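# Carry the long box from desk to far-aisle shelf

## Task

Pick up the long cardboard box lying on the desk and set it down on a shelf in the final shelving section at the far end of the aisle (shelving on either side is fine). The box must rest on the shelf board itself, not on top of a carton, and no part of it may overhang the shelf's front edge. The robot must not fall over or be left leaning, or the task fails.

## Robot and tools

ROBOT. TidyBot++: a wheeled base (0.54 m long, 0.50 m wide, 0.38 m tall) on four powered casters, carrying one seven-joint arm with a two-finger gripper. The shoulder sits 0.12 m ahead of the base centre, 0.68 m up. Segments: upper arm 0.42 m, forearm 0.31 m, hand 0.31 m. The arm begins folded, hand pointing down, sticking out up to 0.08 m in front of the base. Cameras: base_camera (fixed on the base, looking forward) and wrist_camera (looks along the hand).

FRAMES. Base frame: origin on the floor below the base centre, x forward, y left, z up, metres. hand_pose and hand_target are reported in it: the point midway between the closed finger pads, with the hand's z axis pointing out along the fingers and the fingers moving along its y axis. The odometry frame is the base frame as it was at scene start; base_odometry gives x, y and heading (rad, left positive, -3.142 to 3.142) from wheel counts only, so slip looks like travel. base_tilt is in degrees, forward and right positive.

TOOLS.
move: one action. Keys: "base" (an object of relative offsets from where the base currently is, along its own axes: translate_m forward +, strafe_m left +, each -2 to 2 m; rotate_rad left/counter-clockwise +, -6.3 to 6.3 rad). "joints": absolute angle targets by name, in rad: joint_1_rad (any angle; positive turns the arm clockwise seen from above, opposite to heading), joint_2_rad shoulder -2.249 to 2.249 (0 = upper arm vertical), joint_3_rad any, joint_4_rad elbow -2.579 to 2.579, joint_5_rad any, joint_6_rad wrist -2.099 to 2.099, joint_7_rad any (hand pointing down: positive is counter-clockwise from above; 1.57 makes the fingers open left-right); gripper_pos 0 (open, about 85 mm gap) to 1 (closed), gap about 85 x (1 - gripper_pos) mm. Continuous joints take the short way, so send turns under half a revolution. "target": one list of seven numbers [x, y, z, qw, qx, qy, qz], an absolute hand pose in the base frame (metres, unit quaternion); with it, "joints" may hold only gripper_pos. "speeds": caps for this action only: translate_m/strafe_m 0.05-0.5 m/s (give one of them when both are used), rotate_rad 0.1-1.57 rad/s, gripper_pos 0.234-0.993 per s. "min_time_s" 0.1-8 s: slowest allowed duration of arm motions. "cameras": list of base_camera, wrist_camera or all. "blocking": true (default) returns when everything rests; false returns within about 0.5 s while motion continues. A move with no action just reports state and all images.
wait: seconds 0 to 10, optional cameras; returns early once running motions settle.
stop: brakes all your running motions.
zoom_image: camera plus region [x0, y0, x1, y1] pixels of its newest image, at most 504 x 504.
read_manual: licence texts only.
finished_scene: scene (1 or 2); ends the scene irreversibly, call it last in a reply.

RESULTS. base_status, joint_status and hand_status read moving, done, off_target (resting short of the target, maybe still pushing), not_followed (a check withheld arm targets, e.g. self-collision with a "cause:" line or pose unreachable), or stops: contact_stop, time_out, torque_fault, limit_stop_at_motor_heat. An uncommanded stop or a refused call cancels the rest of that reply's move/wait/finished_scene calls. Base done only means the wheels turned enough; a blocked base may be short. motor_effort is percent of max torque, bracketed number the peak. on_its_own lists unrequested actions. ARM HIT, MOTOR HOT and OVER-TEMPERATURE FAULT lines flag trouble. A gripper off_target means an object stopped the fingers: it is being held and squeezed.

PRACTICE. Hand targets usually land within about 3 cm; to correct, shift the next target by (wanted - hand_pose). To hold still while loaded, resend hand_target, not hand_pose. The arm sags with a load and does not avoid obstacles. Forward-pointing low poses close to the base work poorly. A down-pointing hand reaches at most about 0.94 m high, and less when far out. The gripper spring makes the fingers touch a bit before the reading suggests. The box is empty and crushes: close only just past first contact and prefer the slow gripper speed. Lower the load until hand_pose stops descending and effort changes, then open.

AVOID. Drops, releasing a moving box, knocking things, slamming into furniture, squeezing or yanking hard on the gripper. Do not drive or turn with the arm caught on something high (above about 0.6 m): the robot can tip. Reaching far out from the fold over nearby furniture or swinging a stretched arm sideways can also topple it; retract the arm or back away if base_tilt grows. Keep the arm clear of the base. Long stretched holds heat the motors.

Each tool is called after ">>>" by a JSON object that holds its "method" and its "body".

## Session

>>> {"method": "move", "body": {"joints": {"joint_6_rad": 0.5}, "cameras": ["all"]}}

Scene clock: 1.97 s.
move: done
base_odometry: x=+0.000 y=+0.000 heading=+0.000
base_tilt: forward=-0.7 right=+0.5
base_status: not commanded
joint_positions: joint_1_rad=+0.018 joint_2_rad=-0.391 joint_3_rad=+3.171 joint_4_rad=-2.539 joint_5_rad=-0.025 joint_6_rad=+0.443 joint_7_rad=+1.523 gripper_pos=+0.002
joint_status: all done
motor_effort: joint_1_rad=+1(2) joint_2_rad=-4(5) joint_3_rad=+0(1) joint_4_rad=+15(16) joint_5_rad=-1(2) joint_6_rad=+9(10) joint_7_rad=-1(1)
hand_pose: x=+0.5302 y=-0.0225 z=+0.8576 quat_wxyz=(-0.008, +0.751, -0.051, +0.658)
hand_target: x=+0.5321 y=-0.0232 z=+0.8751 quat_wxyz=(-0.008, +0.732, -0.050, +0.679)
hand_status: not commanded
pictures: base_camera, wrist_camera
wrist_camera: T_world_to_cam=[[-0.06654, -0.99526, -0.07096, 0.06996], [-0.15059, 0.08032, -0.98533, 0.97956], [0.98635, -0.05488, -0.15522, -0.2537]] pos_world=[0.40241, -0.02297, 0.93077]

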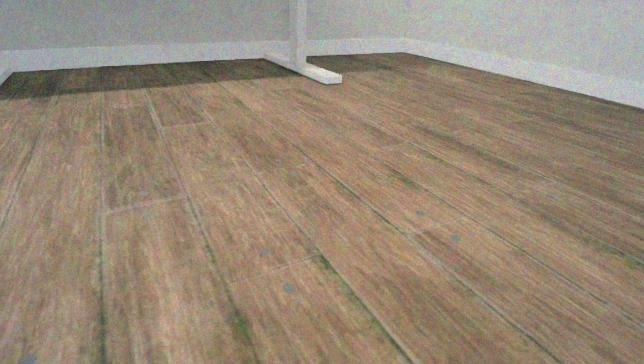

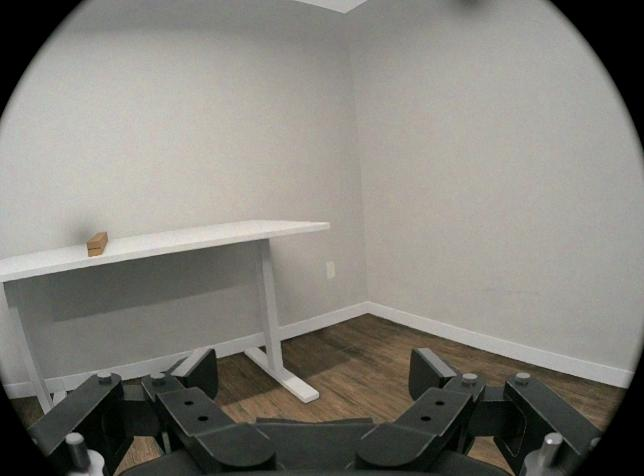

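>>> {"method": "move", "body": {"joints": {"joint_1_rad": 2.6}, "cameras": ["wrist_camera"]}}

>>> {"method": "move", "body": {"joints": {"joint_1_rad": 4.0}, "cameras": ["wrist_camera"]}}

Scene clock: 5.57 s.
move: done
base_odometry: x=+0.000 y=+0.000 heading=+0.000
base_tilt: forward=-0.7 right=+0.5
base_status: not commanded
joint_positions: joint_1_rad=+2.576 joint_2_rad=-0.391 joint_3_rad=+3.171 joint_4_rad=-2.539 joint_5_rad=-0.025 joint_6_rad=+0.443 joint_7_rad=+1.523 gripper_pos=+0.002
joint_status: all done
motor_effort: joint_1_rad=+1(3) joint_2_rad=-4(5) joint_3_rad=+0(1) joint_4_rad=+17(17) joint_5_rad=-1(1) joint_6_rad=+9(10) joint_7_rad=-1(1)
hand_pose: x=-0.2367 y=-0.2077 z=+0.8576 quat_wxyz=(+0.628, +0.167, -0.734, +0.197)
hand_target: x=-0.2434 y=-0.1996 z=+0.8751 quat_wxyz=(+0.650, +0.154, -0.718, +0.195)
hand_status: not commanded
wrist_camera: T_world_to_cam=[[-0.49245, 0.86744, -0.07102, 0.12074], [0.16995, 0.01581, -0.98533, 0.94141], [-0.85359, -0.49729, -0.15521, -0.03479]] pos_world=[-0.13023, -0.13692, 0.93077]

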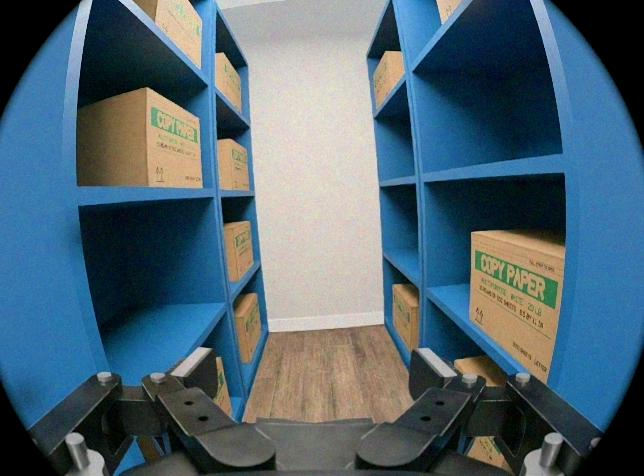

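Scene clock: 8.23 s.
move: done
base_odometry: x=+0.000 y=+0.000 heading=+0.000
base_tilt: forward=-0.7 right=+0.5
base_status: not commanded
joint_positions: joint_1_rad=+3.977 joint_2_rad=-0.391 joint_3_rad=+3.171 joint_4_rad=-2.539 joint_5_rad=-0.025 joint_6_rad=+0.443 joint_7_rad=+1.523 gripper_pos=+0.002
joint_status: all done
motor_effort: joint_1_rad=+0(2) joint_2_rad=-4(5) joint_3_rad=+0(1) joint_4_rad=+16(17) joint_5_rad=-1(2) joint_6_rad=+9(10) joint_7_rad=-1(1)
hand_pose: x=-0.1460 y=+0.3152 z=+0.8576 quat_wxyz=(+0.607, -0.345, -0.669, -0.254)
hand_target: x=-0.1393 y=+0.3232 z=+0.8751 quat_wxyz=(+0.623, -0.344, -0.648, -0.270)
hand_status: not commanded
wrist_camera: T_world_to_cam=[[0.77125, 0.63256, -0.07097, -0.02973], [0.04448, -0.16478, -0.98533, 0.95635], [-0.63497, 0.75678, -0.15522, -0.06076]] pos_world=[-0.05819, 0.22237, 0.93077]

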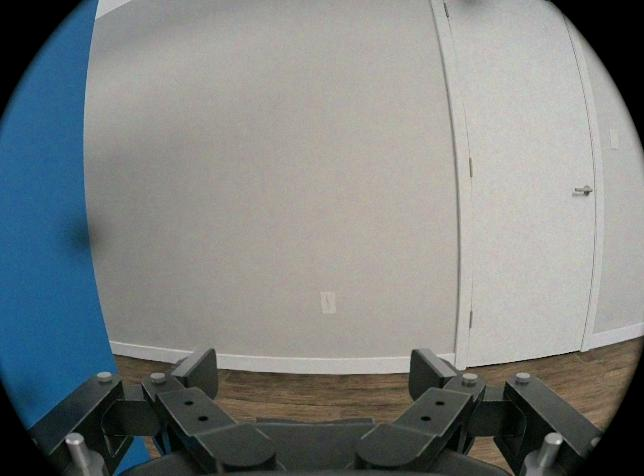

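>>> {"method": "move", "body": {"base": {"translate_m": 0.7, "strafe_m": 0.26, "rotate_rad": 0.53}, "joints": {"joint_1_rad": 6.283, "joint_2_rad": -0.37, "joint_3_rad": 3.11, "joint_4_rad": -2.0, "joint_5_rad": 0.0, "joint_6_rad": -0.3, "joint_7_rad": 1.63}, "cameras": ["all"]}}

Scene clock: 12.60 s.
move: done
base_odometry: x=+0.700 y=+0.260 heading=+0.530
base_tilt: forward=-0.7 right=+0.6
base_status: done
joint_positions: joint_1_rad=+6.260 joint_2_rad=-0.387 joint_3_rad=+3.138 joint_4_rad=-2.050 joint_5_rad=-0.025 joint_6_rad=-0.238 joint_7_rad=+1.565 gripper_pos=+0.002
joint_status: all done
motor_effort: joint_1_rad=+1(3) joint_2_rad=-7(9) joint_3_rad=+0(3) joint_4_rad=+19(19) joint_5_rad=-2(2) joint_6_rad=+9(10) joint_7_rad=+0(2)
hand_pose: x=+0.5674 y=+0.0156 z=+0.9414 quat_wxyz=(+0.018, -0.814, -0.001, -0.581)
hand_target: x=+0.5715 y=+0.0178 z=+0.9458 quat_wxyz=(-0.013, -0.821, -0.040, -0.569)
hand_status: not commanded
pictures: base_camera, wrist_camera
wrist_camera: T_world_to_cam=[[0.02266, -0.99953, -0.02054, 0.01829], [-0.34496, 0.01146, -0.93855, 1.13203], [0.93834, 0.02836, -0.34454, -0.07107]] pos_world=[0.45678, 0.00733, 1.03836]

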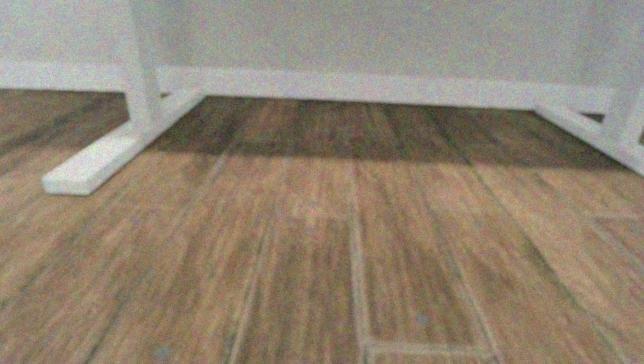

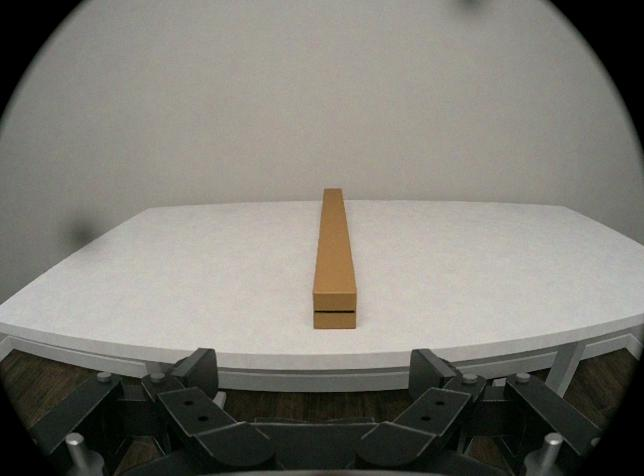

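>>> {"method": "zoom_image", "body": {"camera": "wrist_camera", "region": [260, 170, 420, 380]}}

Scaled by 2.400.

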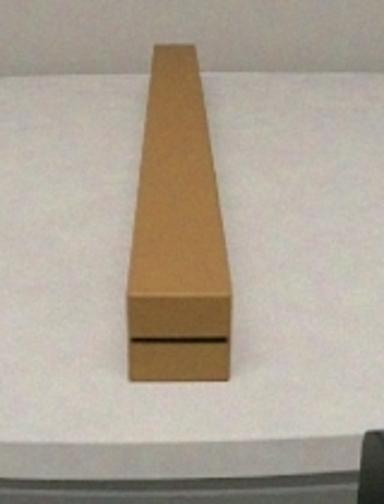

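>>> {"method": "move", "body": {"base": {"translate_m": 0.12}, "joints": {"joint_1_rad": 6.30, "joint_2_rad": 0.562, "joint_4_rad": -0.674, "joint_6_rad": -1.906}, "speeds": {"translate_m": 0.2}, "cameras": ["wrist_camera"]}}

Scene clock: 16.33 s.
move: done
base_odometry: x=+0.804 y=+0.321 heading=+0.530
base_tilt: forward=-0.7 right=+0.5
base_status: done
joint_positions: joint_1_rad=+6.275 joint_2_rad=+0.523 joint_3_rad=+3.136 joint_4_rad=-0.718 joint_5_rad=-0.025 joint_6_rad=-1.854 joint_7_rad=+1.565 gripper_pos=+0.002
joint_status: all done
motor_effort: joint_1_rad=+0(3) joint_2_rad=-31(32) joint_3_rad=-1(2) joint_4_rad=+13(20) joint_5_rad=-1(2) joint_6_rad=+1(10) joint_7_rad=-1(1)
hand_pose: x=+0.6411 y=+0.0149 z=+0.8372 quat_wxyz=(+0.013, -1.000, -0.007, -0.023)
hand_target: x=+0.6396 y=+0.0040 z=+0.8302 quat_wxyz=(+0.008, -0.999, -0.035, +0.000)
hand_status: not commanded
wrist_camera: T_world_to_cam=[[0.02296, -0.99946, -0.02352, 0.01609], [-0.99942, -0.02236, -0.02572, 0.71544], [0.02518, 0.0241, -0.99939, 0.95753]] pos_world=[0.69054, 0.009, 0.97573]

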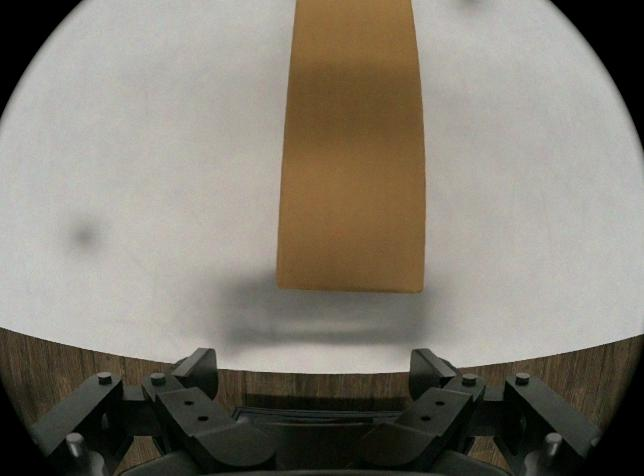

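>>> {"method": "move", "body": {"base": {"translate_m": 0.2}, "joints": {"joint_1_rad": 6.324}, "speeds": {"translate_m": 0.3}, "cameras": ["wrist_camera"]}}

Scene clock: 18.23 s.
move: done
base_odometry: x=+0.977 y=+0.422 heading=+0.530
base_tilt: forward=-0.7 right=+0.5
base_status: done
joint_positions: joint_1_rad=+6.305 joint_2_rad=+0.536 joint_3_rad=+3.134 joint_4_rad=-0.715 joint_5_rad=-0.025 joint_6_rad=-1.862 joint_7_rad=+1.565 gripper_pos=+0.002
joint_status: all done
motor_effort: joint_1_rad=+1(3) joint_2_rad=-31(34) joint_3_rad=-1(2) joint_4_rad=+14(14) joint_5_rad=-1(2) joint_6_rad=+1(2) joint_7_rad=-1(1)
hand_pose: x=+0.6413 y=+0.0002 z=+0.8315 quat_wxyz=(+0.014, -1.000, +0.007, -0.015)
hand_target: x=+0.6396 y=-0.0085 z=+0.8302 quat_wxyz=(+0.008, -1.000, -0.023, +0.000)
hand_status: not commanded
wrist_camera: T_world_to_cam=[[-0.00484, -0.99968, -0.02482, 0.02024], [-0.99995, 0.00505, -0.00819, 0.70098], [0.00831, 0.02478, -0.99966, 0.96322]] pos_world=[0.69304, -0.00718, 0.96914]

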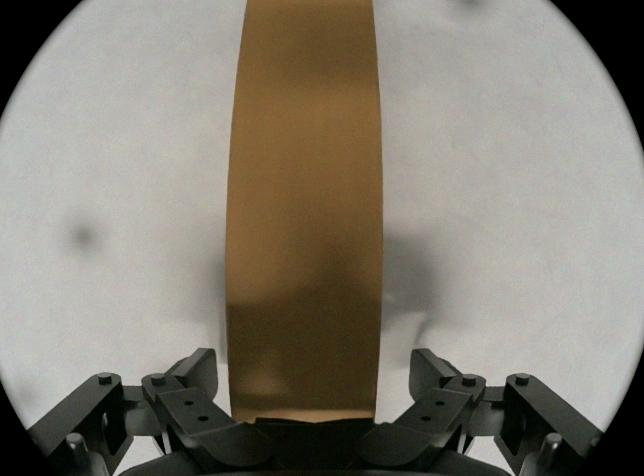

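>>> {"method": "move", "body": {"base": {"translate_m": 0.15, "strafe_m": 0.0045}, "joints": {"gripper_pos": 0.3}, "speeds": {"translate_m": 0.3, "gripper_pos": 0.234}, "cameras": ["wrist_camera"]}}

Scene clock: 20.20 s.
move: done
base_odometry: x=+1.104 y=+0.502 heading=+0.529
base_tilt: forward=-0.7 right=+0.6
base_status: done
joint_positions: joint_1_rad=+6.305 joint_2_rad=+0.545 joint_3_rad=+3.134 joint_4_rad=-0.712 joint_5_rad=-0.025 joint_6_rad=-1.865 joint_7_rad=+1.565 gripper_pos=+0.300
joint_status: all done
motor_effort: joint_1_rad=+0(2) joint_2_rad=-32(35) joint_3_rad=-1(2) joint_4_rad=+13(15) joint_5_rad=-1(2) joint_6_rad=+0(2) joint_7_rad=-1(1)
hand_pose: x=+0.6422 y=+0.0001 z=+0.8278 quat_wxyz=(+0.014, -1.000, +0.007, -0.010)
hand_target: x=+0.6396 y=-0.0085 z=+0.8302 quat_wxyz=(+0.008, -1.000, -0.023, +0.000)
hand_status: not commanded
wrist_camera: T_world_to_cam=[[-0.00517, -0.99967, -0.02498, 0.02032], [-0.99999, 0.00515, 0.00081, 0.69439], [-0.00068, 0.02498, -0.99969, 0.9654]] pos_world=[0.69514, -0.00738, 0.96505]

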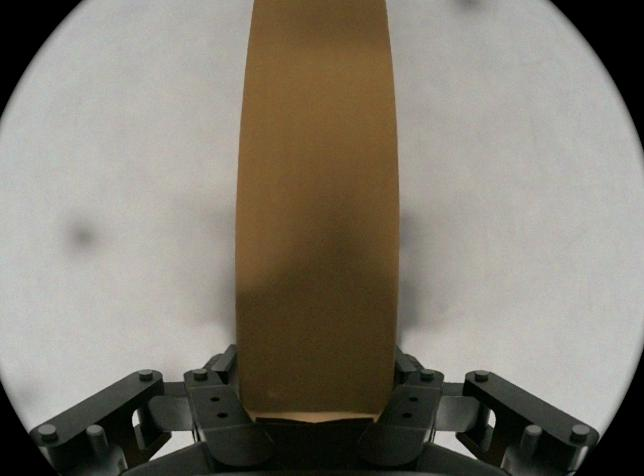

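>>> {"method": "move", "body": {"joints": {"gripper_pos": 0.44}, "speeds": {"gripper_pos": 0.234}}}

>>> {"method": "move", "body": {"joints": {"joint_2_rad": 0.6115, "joint_4_rad": -0.498, "joint_6_rad": -2.032}, "min_time_s": 1.3, "cameras": ["wrist_camera"]}}

Scene clock: 21.47 s.
move: done
base_odometry: x=+1.104 y=+0.502 heading=+0.529
base_tilt: forward=-0.7 right=+0.5
base_status: not commanded
joint_positions: joint_1_rad=+6.306 joint_2_rad=+0.545 joint_3_rad=+3.134 joint_4_rad=-0.706 joint_5_rad=-0.025 joint_6_rad=-1.865 joint_7_rad=+1.565 gripper_pos=+0.439
joint_status: all done
motor_effort: joint_1_rad=+0(2) joint_2_rad=-29(32) joint_3_rad=-2(2) joint_4_rad=+12(14) joint_5_rad=-3(3) joint_6_rad=+1(2) joint_7_rad=-1(1)
hand_pose: x=+0.6434 y=-0.0002 z=+0.8295 quat_wxyz=(+0.014, -1.000, +0.007, -0.013)
hand_target: x=+0.6396 y=-0.0085 z=+0.8302 quat_wxyz=(+0.008, -1.000, -0.023, +0.000)
hand_status: not commanded
pictures: none

Scene clock: 23.07 s.
move: done
base_odometry: x=+1.104 y=+0.502 heading=+0.529
base_tilt: forward=-0.7 right=+0.6
base_status: not commanded
joint_positions: joint_1_rad=+6.306 joint_2_rad=+0.571 joint_3_rad=+3.134 joint_4_rad=-0.541 joint_5_rad=-0.025 joint_6_rad=-1.981 joint_7_rad=+1.566 gripper_pos=+0.439
joint_status: all done
motor_effort: joint_1_rad=+1(2) joint_2_rad=-32(34) joint_3_rad=-1(2) joint_4_rad=+13(14) joint_5_rad=-1(2) joint_6_rad=+1(1) joint_7_rad=-1(1)
hand_pose: x=+0.6433 y=-0.0008 z=+0.8640 quat_wxyz=(+0.013, -1.000, +0.006, -0.024)
hand_target: x=+0.6417 y=-0.0096 z=+0.8553 quat_wxyz=(+0.009, -1.000, -0.022, -0.001)
hand_status: not commanded
wrist_camera: T_world_to_cam=[[-0.00251, -0.99972, -0.02367, 0.01759], [-0.99964, 0.00314, -0.02683, 0.71911], [0.02689, 0.02359, -0.99936, 0.98355]] pos_world=[0.69244, -0.00788, 1.00263]

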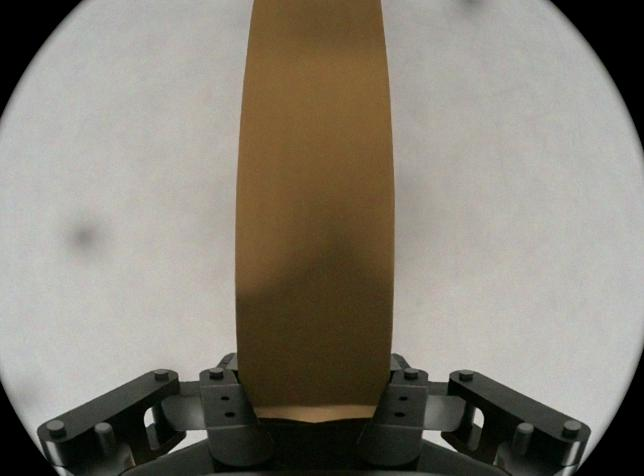

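>>> {"method": "move", "body": {"base": {"translate_m": -0.77, "strafe_m": 0.1}}}

>>> {"method": "move", "body": {"base": {"rotate_rad": 3.1416}, "joints": {"joint_2_rad": 0.408, "joint_4_rad": -1.613, "joint_6_rad": -1.12}, "min_time_s": 2, "cameras": ["all"]}}

Scene clock: 26.40 s.
move: done
base_odometry: x=+0.389 y=+0.199 heading=+0.529
base_tilt: forward=-0.7 right=+0.6
base_status: done
joint_positions: joint_1_rad=+6.311 joint_2_rad=+0.586 joint_3_rad=+3.134 joint_4_rad=-0.539 joint_5_rad=-0.025 joint_6_rad=-1.989 joint_7_rad=+1.566 gripper_pos=+0.439
joint_status: not commanded
motor_effort: joint_1_rad=+1(3) joint_2_rad=-33(35) joint_3_rad=-1(2) joint_4_rad=+13(14) joint_5_rad=-2(2) joint_6_rad=+1(2) joint_7_rad=-1(1)
hand_pose: x=+0.6440 y=-0.0033 z=+0.8568 quat_wxyz=(+0.013, -1.000, +0.008, -0.014)
hand_target: x=+0.6417 y=-0.0096 z=+0.8553 quat_wxyz=(+0.009, -1.000, -0.022, -0.001)
hand_status: not commanded
pictures: none

Scene clock: 29.80 s.
move: done
base_odometry: x=+0.389 y=+0.199 heading=-2.613
base_tilt: forward=-0.7 right=+0.5
base_status: done
joint_positions: joint_1_rad=+6.321 joint_2_rad=+0.449 joint_3_rad=+3.124 joint_4_rad=-1.588 joint_5_rad=-0.025 joint_6_rad=-1.170 joint_7_rad=+1.566 gripper_pos=+0.439
joint_status: all done
motor_effort: joint_1_rad=+1(4) joint_2_rad=-28(38) joint_3_rad=-1(3) joint_4_rad=+12(14) joint_5_rad=-2(3) joint_6_rad=-1(3) joint_7_rad=-1(1)
hand_pose: x=+0.5620 y=-0.0006 z=+0.6090 quat_wxyz=(+0.016, -0.999, +0.019, +0.033)
hand_target: x=+0.5688 y=-0.0032 z=+0.6202 quat_wxyz=(+0.006, -1.000, -0.024, -0.001)
hand_status: not commanded
pictures: base_camera, wrist_camera
wrist_camera: T_world_to_cam=[[-0.02988, -0.99917, -0.0277, 0.0293], [-0.99584, 0.02737, 0.08694, 0.55962], [-0.08611, 0.03019, -0.99583, 0.79225]] pos_world=[0.62639, -0.00996, 0.74111]

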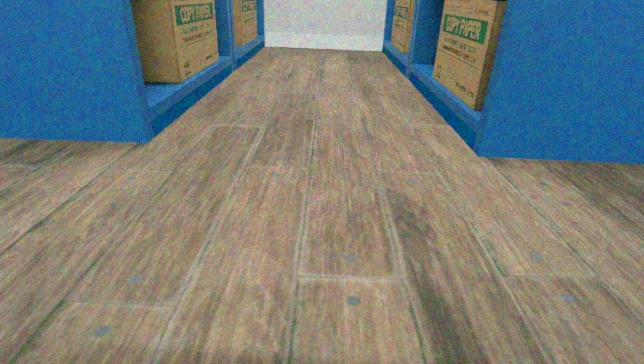

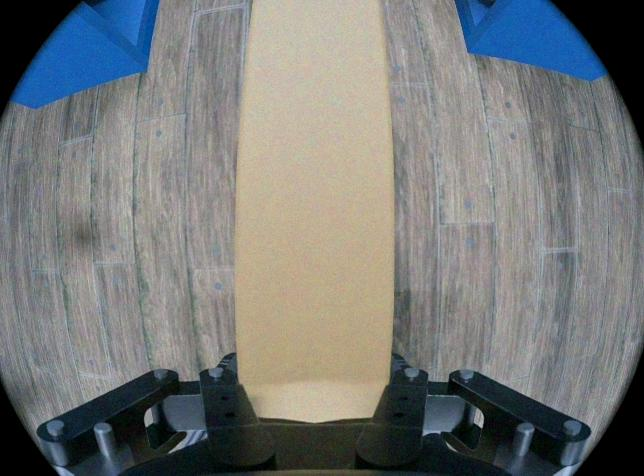

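>>> {"method": "zoom_image", "body": {"camera": "base_camera", "region": [110, 0, 290, 150]}}

>>> {"method": "zoom_image", "body": {"camera": "base_camera", "region": [360, 0, 540, 170]}}

Scaled by 2.800.

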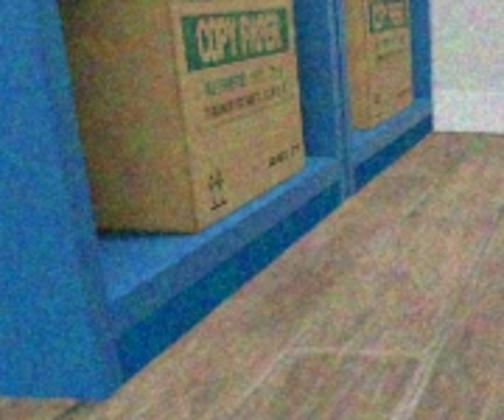

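Scaled by 2.800.

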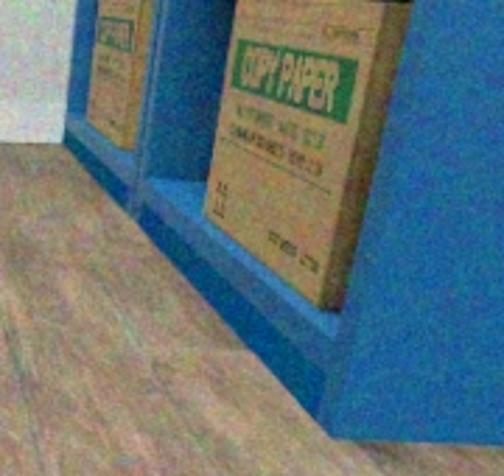

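>>> {"method": "move", "body": {"base": {"translate_m": 1.91, "strafe_m": 0.023, "rotate_rad": 0.0145}, "speeds": {"translate_m": 0.45}, "cameras": ["base_camera"]}}

>>> {"method": "move", "body": {"joints": {"joint_1_rad": 7.885, "joint_2_rad": 0.015, "joint_4_rad": -2.133, "joint_6_rad": -0.994, "joint_7_rad": 3.19}, "min_time_s": 2.5, "cameras": ["wrist_camera"]}}

Scene clock: 35.93 s.
move: done
base_odometry: x=-1.249 y=-0.784 heading=-2.598
base_tilt: forward=-0.7 right=+0.6
base_status: done
joint_positions: joint_1_rad=+6.321 joint_2_rad=+0.439 joint_3_rad=+3.123 joint_4_rad=-1.593 joint_5_rad=-0.025 joint_6_rad=-1.163 joint_7_rad=+1.566 gripper_pos=+0.439
joint_status: not commanded
motor_effort: joint_1_rad=+1(4) joint_2_rad=-27(30) joint_3_rad=-1(3) joint_4_rad=+12(14) joint_5_rad=-1(3) joint_6_rad=+0(1) joint_7_rad=-1(1)
hand_pose: x=+0.5625 y=-0.0007 z=+0.6123 quat_wxyz=(+0.015, -0.999, +0.018, +0.027)
hand_target: x=+0.5688 y=-0.0032 z=+0.6202 quat_wxyz=(+0.006, -1.000, -0.024, -0.001)
hand_status: not commanded

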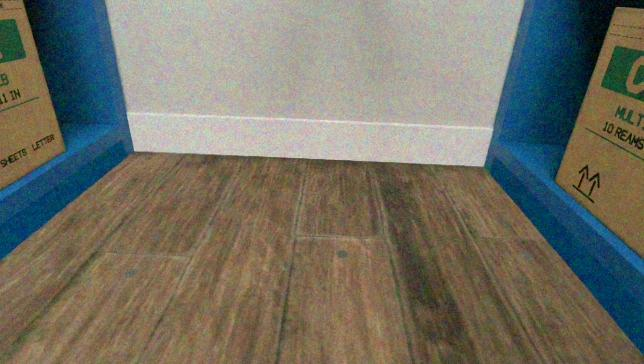

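Scene clock: 39.07 s.
move: done
base_odometry: x=-1.249 y=-0.784 heading=-2.598
base_tilt: forward=-0.7 right=+0.5
base_status: not commanded
joint_positions: joint_1_rad=+7.862 joint_2_rad=+0.045 joint_3_rad=+3.123 joint_4_rad=-2.108 joint_5_rad=-0.025 joint_6_rad=-1.044 joint_7_rad=+3.124 gripper_pos=+0.439
joint_status: all done
motor_effort: joint_1_rad=+2(4) joint_2_rad=-14(28) joint_3_rad=-1(3) joint_4_rad=+11(13) joint_5_rad=-1(3) joint_6_rad=+0(2) joint_7_rad=+0(2)
hand_pose: x=+0.1297 y=-0.2638 z=+0.6184 quat_wxyz=(+0.028, -0.999, +0.010, -0.010)
hand_target: x=+0.1205 y=-0.2693 z=+0.6197 quat_wxyz=(+0.000, -1.000, -0.024, +0.000)
hand_status: not commanded
wrist_camera: T_world_to_cam=[[-0.01158, -0.99849, -0.05374, -0.23245], [-0.99993, 0.01157, 0.00035, 0.18543], [0.00027, 0.05375, -0.99855, 0.76901]] pos_world=[0.18252, -0.27558, 0.75534]

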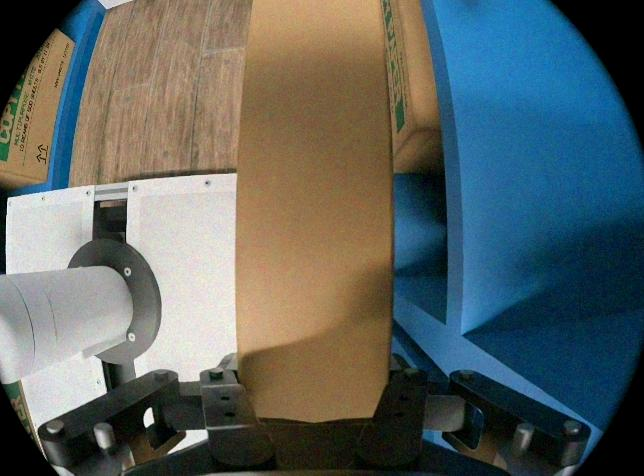

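>>> {"method": "zoom_image", "body": {"camera": "wrist_camera", "region": [380, 0, 644, 440]}}

Scaled by 1.145.

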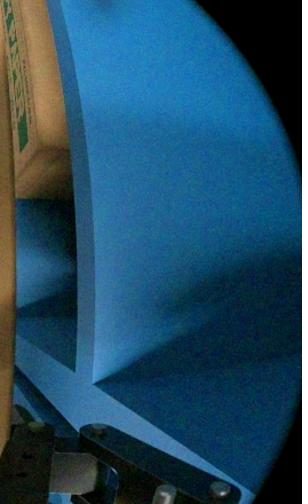

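>>> {"method": "move", "body": {"base": {"translate_m": 0.395}, "speeds": {"translate_m": 0.35}, "cameras": ["wrist_camera"]}}

Scene clock: 42.03 s.
move: done
base_odometry: x=-1.587 y=-0.989 heading=-2.598
base_tilt: forward=-0.7 right=+0.6
base_status: done
joint_positions: joint_1_rad=+7.869 joint_2_rad=+0.045 joint_3_rad=+3.123 joint_4_rad=-2.108 joint_5_rad=-0.025 joint_6_rad=-1.043 joint_7_rad=+3.125 gripper_pos=+0.439
joint_status: not commanded
motor_effort: joint_1_rad=+1(3) joint_2_rad=-14(14) joint_3_rad=-1(3) joint_4_rad=+11(12) joint_5_rad=-2(3) joint_6_rad=+0(1) joint_7_rad=-1(1)
hand_pose: x=+0.1279 y=-0.2640 z=+0.6184 quat_wxyz=(+0.028, -0.999, +0.013, -0.011)
hand_target: x=+0.1205 y=-0.2693 z=+0.6197 quat_wxyz=(+0.000, -1.000, -0.024, +0.000)
hand_status: not commanded
wrist_camera: T_world_to_cam=[[-0.01716, -0.99846, -0.05283, -0.23254], [-0.99985, 0.01717, 0.00019, 0.18527], [0.00071, 0.05282, -0.9986, 0.76884]] pos_world=[0.1807, -0.27597, 0.75545]

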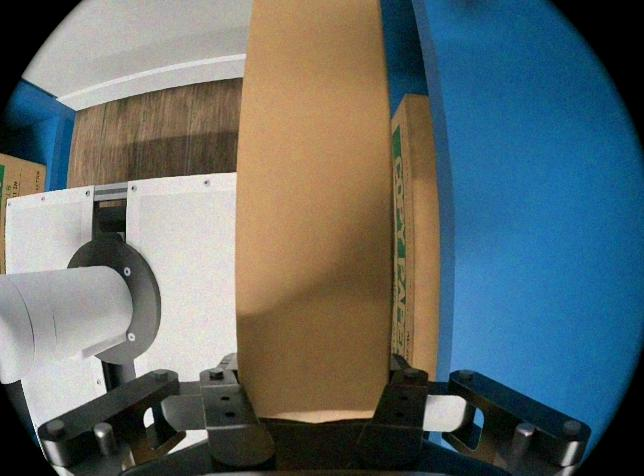

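>>> {"method": "move", "body": {"joints": {"joint_2_rad": 0.287, "joint_4_rad": -1.998, "joint_6_rad": -0.478}, "min_time_s": 2.2, "cameras": ["wrist_camera"]}}

Scene clock: 44.67 s.
move: done
base_odometry: x=-1.587 y=-0.989 heading=-2.598
base_tilt: forward=-0.7 right=+0.6
base_status: not commanded
joint_positions: joint_1_rad=+7.869 joint_2_rad=+0.259 joint_3_rad=+3.123 joint_4_rad=-2.039 joint_5_rad=-0.025 joint_6_rad=-0.533 joint_7_rad=+3.125 gripper_pos=+0.439
joint_status: all done
motor_effort: joint_1_rad=+2(2) joint_2_rad=-21(22) joint_3_rad=-1(1) joint_4_rad=+12(13) joint_5_rad=-1(2) joint_6_rad=+3(3) joint_7_rad=-1(1)
hand_pose: x=+0.1259 y=-0.4376 z=+0.5834 quat_wxyz=(-0.155, -0.988, +0.016, -0.012)
hand_target: x=+0.1208 y=-0.4714 z=+0.5904 quat_wxyz=(-0.188, -0.982, -0.023, +0.000)
hand_status: not commanded
wrist_camera: T_world_to_cam=[[-0.02812, -0.95101, 0.30789, -0.59595], [-0.9996, 0.0278, -0.00543, 0.1941], [-0.0034, -0.30791, -0.95141, 0.5582]] pos_world=[0.17916, -0.40027, 0.71562]

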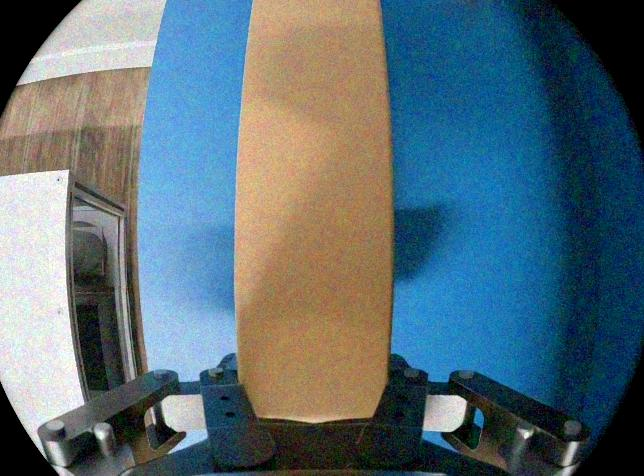

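>>> {"method": "move", "body": {"joints": {"joint_2_rad": 0.33, "joint_6_rad": -0.435}, "min_time_s": 0.8}}

>>> {"method": "move", "body": {"joints": {"joint_2_rad": 0.35, "joint_6_rad": -0.415}, "min_time_s": 0.5}}

Scene clock: 46.27 s.
move: done
base_odometry: x=-1.587 y=-0.989 heading=-2.598
base_tilt: forward=-0.8 right=+0.6
base_status: not commanded
joint_positions: joint_1_rad=+7.869 joint_2_rad=+0.299 joint_3_rad=+3.123 joint_4_rad=-2.039 joint_5_rad=-0.025 joint_6_rad=-0.489 joint_7_rad=+3.125 gripper_pos=+0.439
joint_status: all done
motor_effort: joint_1_rad=+1(2) joint_2_rad=-22(23) joint_3_rad=-1(2) joint_4_rad=+12(12) joint_5_rad=-1(2) joint_6_rad=+3(4) joint_7_rad=-1(1)
hand_pose: x=+0.1257 y=-0.4463 z=+0.5697 quat_wxyz=(-0.156, -0.988, +0.017, -0.012)
hand_target: x=+0.1209 y=-0.4795 z=+0.5749 quat_wxyz=(-0.188, -0.982, -0.022, +0.000)
hand_status: not commanded
pictures: none

Scene clock: 47.07 s.
move: done
base_odometry: x=-1.587 y=-0.989 heading=-2.598
base_tilt: forward=-0.7 right=+0.6
base_status: not commanded
joint_positions: joint_1_rad=+7.869 joint_2_rad=+0.319 joint_3_rad=+3.123 joint_4_rad=-2.039 joint_5_rad=-0.025 joint_6_rad=-0.469 joint_7_rad=+3.125 gripper_pos=+0.439
joint_status: all done
motor_effort: joint_1_rad=+1(2) joint_2_rad=-23(23) joint_3_rad=-1(1) joint_4_rad=+12(12) joint_5_rad=-1(2) joint_6_rad=+3(4) joint_7_rad=-1(1)
hand_pose: x=+0.1256 y=-0.4501 z=+0.5629 quat_wxyz=(-0.157, -0.987, +0.017, -0.012)
hand_target: x=+0.1209 y=-0.4831 z=+0.5676 quat_wxyz=(-0.188, -0.982, -0.022, -0.001)
hand_status: not commanded
pictures: none

>>> {"method": "move", "body": {"joints": {"joint_2_rad": 0.364, "joint_6_rad": -0.401}, "min_time_s": 0.5}}

>>> {"method": "move", "body": {"joints": {"joint_2_rad": 0.376, "joint_6_rad": -0.389}, "min_time_s": 0.5, "cameras": ["wrist_camera"]}}

Scene clock: 47.97 s.
move: done
base_odometry: x=-1.587 y=-0.989 heading=-2.598
base_tilt: forward=-0.7 right=+0.5
base_status: not commanded
joint_positions: joint_1_rad=+7.869 joint_2_rad=+0.331 joint_3_rad=+3.123 joint_4_rad=-2.039 joint_5_rad=-0.025 joint_6_rad=-0.455 joint_7_rad=+3.125 gripper_pos=+0.439
joint_status: all done
motor_effort: joint_1_rad=+1(2) joint_2_rad=-23(24) joint_3_rad=-1(1) joint_4_rad=+11(12) joint_5_rad=-1(2) joint_6_rad=+3(4) joint_7_rad=-1(1)
hand_pose: x=+0.1255 y=-0.4529 z=+0.5587 quat_wxyz=(-0.158, -0.987, +0.017, -0.011)
hand_target: x=+0.1210 y=-0.4855 z=+0.5624 quat_wxyz=(-0.188, -0.982, -0.022, -0.001)
hand_status: not commanded
pictures: none

Scene clock: 48.73 s.
move: done
base_odometry: x=-1.587 y=-0.989 heading=-2.598
base_tilt: forward=-0.7 right=+0.6
base_status: not commanded
joint_positions: joint_1_rad=+7.869 joint_2_rad=+0.335 joint_3_rad=+3.123 joint_4_rad=-2.037 joint_5_rad=-0.025 joint_6_rad=-0.444 joint_7_rad=+3.125 gripper_pos=+0.439
joint_status: all done
motor_effort: joint_1_rad=+1(2) joint_2_rad=-22(23) joint_3_rad=-1(2) joint_4_rad=+11(12) joint_5_rad=-1(2) joint_6_rad=+4(4) joint_7_rad=+0(1)
hand_pose: x=+0.1255 y=-0.4564 z=+0.5588 quat_wxyz=(-0.162, -0.987, +0.017, -0.011)
hand_target: x=+0.1210 y=-0.4875 z=+0.5580 quat_wxyz=(-0.188, -0.982, -0.022, -0.001)
hand_status: not commanded
wrist_camera: T_world_to_cam=[[-0.0299, -0.94629, 0.32195, -0.61175], [-0.99954, 0.02965, -0.00567, 0.19506], [-0.00418, -0.32197, -0.94674, 0.52]] pos_world=[0.17886, -0.41725, 0.69037]

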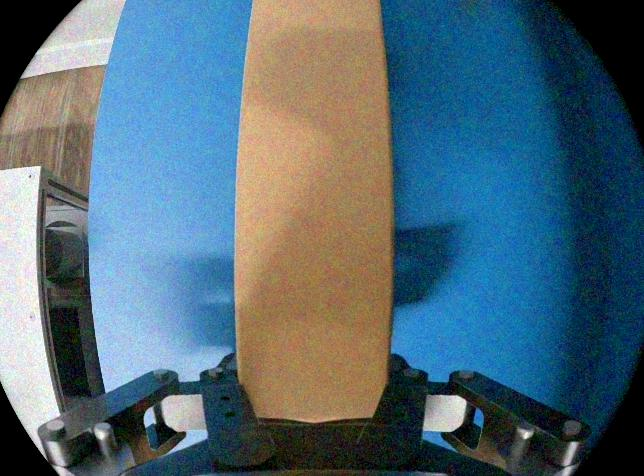

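>>> {"method": "move", "body": {"joints": {"gripper_pos": 0.36}, "speeds": {"gripper_pos": 0.234}}}

>>> {"method": "move", "body": {"joints": {"gripper_pos": 0.0}, "speeds": {"gripper_pos": 0.234}, "cameras": ["wrist_camera"]}}

Scene clock: 49.70 s.
move: done
base_odometry: x=-1.587 y=-0.989 heading=-2.598
base_tilt: forward=-0.7 right=+0.6
base_status: not commanded
joint_positions: joint_1_rad=+7.869 joint_2_rad=+0.337 joint_3_rad=+3.123 joint_4_rad=-2.035 joint_5_rad=-0.025 joint_6_rad=-0.439 joint_7_rad=+3.126 gripper_pos=+0.361
joint_status: all done
motor_effort: joint_1_rad=+1(2) joint_2_rad=-22(23) joint_3_rad=-1(2) joint_4_rad=+11(11) joint_5_rad=-1(2) joint_6_rad=+3(3) joint_7_rad=-1(1)
hand_pose: x=+0.1254 y=-0.4588 z=+0.5588 quat_wxyz=(-0.164, -0.986, +0.017, -0.011)
hand_target: x=+0.1210 y=-0.4875 z=+0.5580 quat_wxyz=(-0.188, -0.982, -0.022, -0.001)
hand_status: not commanded
pictures: none

Scene clock: 51.80 s.
move: done
base_odometry: x=-1.587 y=-0.989 heading=-2.598
base_tilt: forward=-0.7 right=+0.6
base_status: not commanded
joint_positions: joint_1_rad=+7.869 joint_2_rad=+0.340 joint_3_rad=+3.123 joint_4_rad=-2.035 joint_5_rad=-0.025 joint_6_rad=-0.438 joint_7_rad=+3.126 gripper_pos=+0.002
joint_status: all done
motor_effort: joint_1_rad=+1(2) joint_2_rad=-23(23) joint_3_rad=-1(2) joint_4_rad=+11(12) joint_5_rad=-1(2) joint_6_rad=+3(3) joint_7_rad=-1(1)
hand_pose: x=+0.1254 y=-0.4589 z=+0.5579 quat_wxyz=(-0.164, -0.986, +0.017, -0.011)
hand_target: x=+0.1210 y=-0.4875 z=+0.5580 quat_wxyz=(-0.188, -0.982, -0.022, -0.001)
hand_status: not commanded
wrist_camera: T_world_to_cam=[[-0.03, -0.94504, 0.32557, -0.61538], [-0.99954, 0.02975, -0.00572, 0.19509], [-0.00428, -0.32559, -0.9455, 0.51604]] pos_world=[0.17876, -0.41935, 0.68938]

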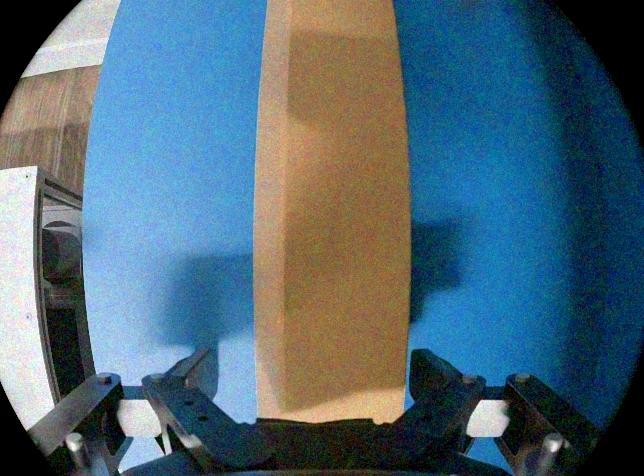

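>>> {"method": "move", "body": {"base": {"strafe_m": -0.006}}}

>>> {"method": "move", "body": {"joints": {"joint_2_rad": 0.215, "joint_6_rad": -0.575}, "min_time_s": 1.3, "cameras": ["wrist_camera"]}}

Scene clock: 52.53 s.
move: done
base_odometry: x=-1.590 y=-0.984 heading=-2.598
base_tilt: forward=-0.7 right=+0.6
base_status: done
joint_positions: joint_1_rad=+7.869 joint_2_rad=+0.345 joint_3_rad=+3.123 joint_4_rad=-2.032 joint_5_rad=-0.025 joint_6_rad=-0.437 joint_7_rad=+3.126 gripper_pos=+0.002
joint_status: not commanded
motor_effort: joint_1_rad=+1(2) joint_2_rad=-23(26) joint_3_rad=-1(2) joint_4_rad=+11(12) joint_5_rad=-1(2) joint_6_rad=+3(4) joint_7_rad=-1(1)
hand_pose: x=+0.1253 y=-0.4603 z=+0.5567 quat_wxyz=(-0.164, -0.986, +0.018, -0.011)
hand_target: x=+0.1210 y=-0.4875 z=+0.5580 quat_wxyz=(-0.188, -0.982, -0.022, -0.001)
hand_status: not commanded
pictures: none

Scene clock: 54.17 s.
move: done
base_odometry: x=-1.590 y=-0.984 heading=-2.598
base_tilt: forward=-0.7 right=+0.6
base_status: not commanded
joint_positions: joint_1_rad=+7.869 joint_2_rad=+0.244 joint_3_rad=+3.123 joint_4_rad=-2.032 joint_5_rad=-0.025 joint_6_rad=-0.523 joint_7_rad=+3.126 gripper_pos=+0.002
joint_status: all done
motor_effort: joint_1_rad=+1(2) joint_2_rad=-21(24) joint_3_rad=-1(1) joint_4_rad=+12(12) joint_5_rad=-1(2) joint_6_rad=+3(5) joint_7_rad=-1(1)
hand_pose: x=+0.1257 y=-0.4457 z=+0.5935 quat_wxyz=(-0.171, -0.985, +0.016, -0.012)
hand_target: x=+0.1207 y=-0.4489 z=+0.6127 quat_wxyz=(-0.176, -0.984, -0.023, +0.001)
hand_status: not commanded
wrist_camera: T_world_to_cam=[[-0.02828, -0.94037, 0.33898, -0.62059], [-0.99959, 0.02792, -0.00592, 0.19457], [-0.0039, -0.33901, -0.94078, 0.54509]] pos_world=[0.17906, -0.40423, 0.72432]

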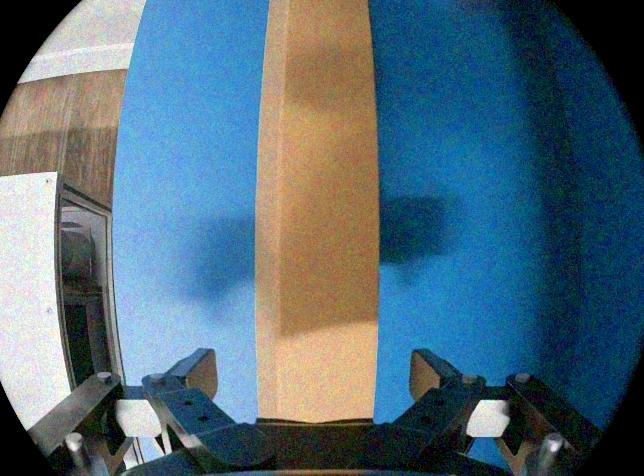

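>>> {"method": "move", "body": {"base": {"strafe_m": 0.12}, "speeds": {"strafe_m": 0.2}, "cameras": ["wrist_camera"]}}

Scene clock: 55.53 s.
move: done
base_odometry: x=-1.528 y=-1.087 heading=-2.598
base_tilt: forward=-0.7 right=+0.5
base_status: done
joint_positions: joint_1_rad=+7.869 joint_2_rad=+0.238 joint_3_rad=+3.123 joint_4_rad=-2.030 joint_5_rad=-0.025 joint_6_rad=-0.527 joint_7_rad=+3.126 gripper_pos=+0.002
joint_status: not commanded
motor_effort: joint_1_rad=+1(2) joint_2_rad=-21(23) joint_3_rad=-1(2) joint_4_rad=+12(14) joint_5_rad=-2(2) joint_6_rad=+3(5) joint_7_rad=-1(1)
hand_pose: x=+0.1256 y=-0.4457 z=+0.5964 quat_wxyz=(-0.172, -0.985, +0.017, -0.012)
hand_target: x=+0.1207 y=-0.4489 z=+0.6127 quat_wxyz=(-0.176, -0.984, -0.023, +0.001)
hand_status: not commanded
wrist_camera: T_world_to_cam=[[-0.02848, -0.93931, 0.3419, -0.62269], [-0.99959, 0.02813, -0.00599, 0.19459], [-0.00399, -0.34192, -0.93972, 0.54588]] pos_world=[0.17896, -0.40372, 0.72703]

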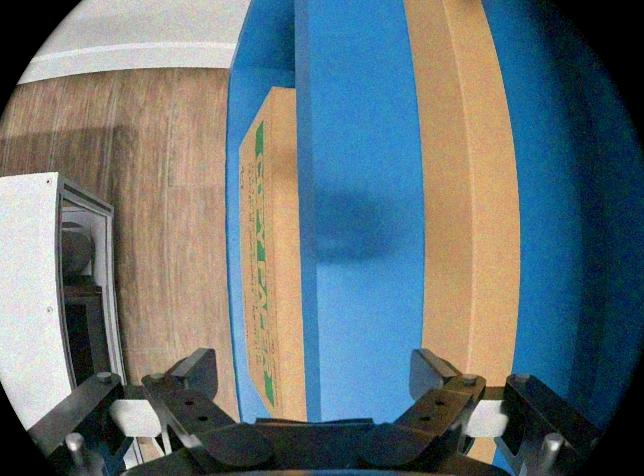

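>>> {"method": "finished_scene", "body": {"scene": 2}}

The scene is finished: the task was done.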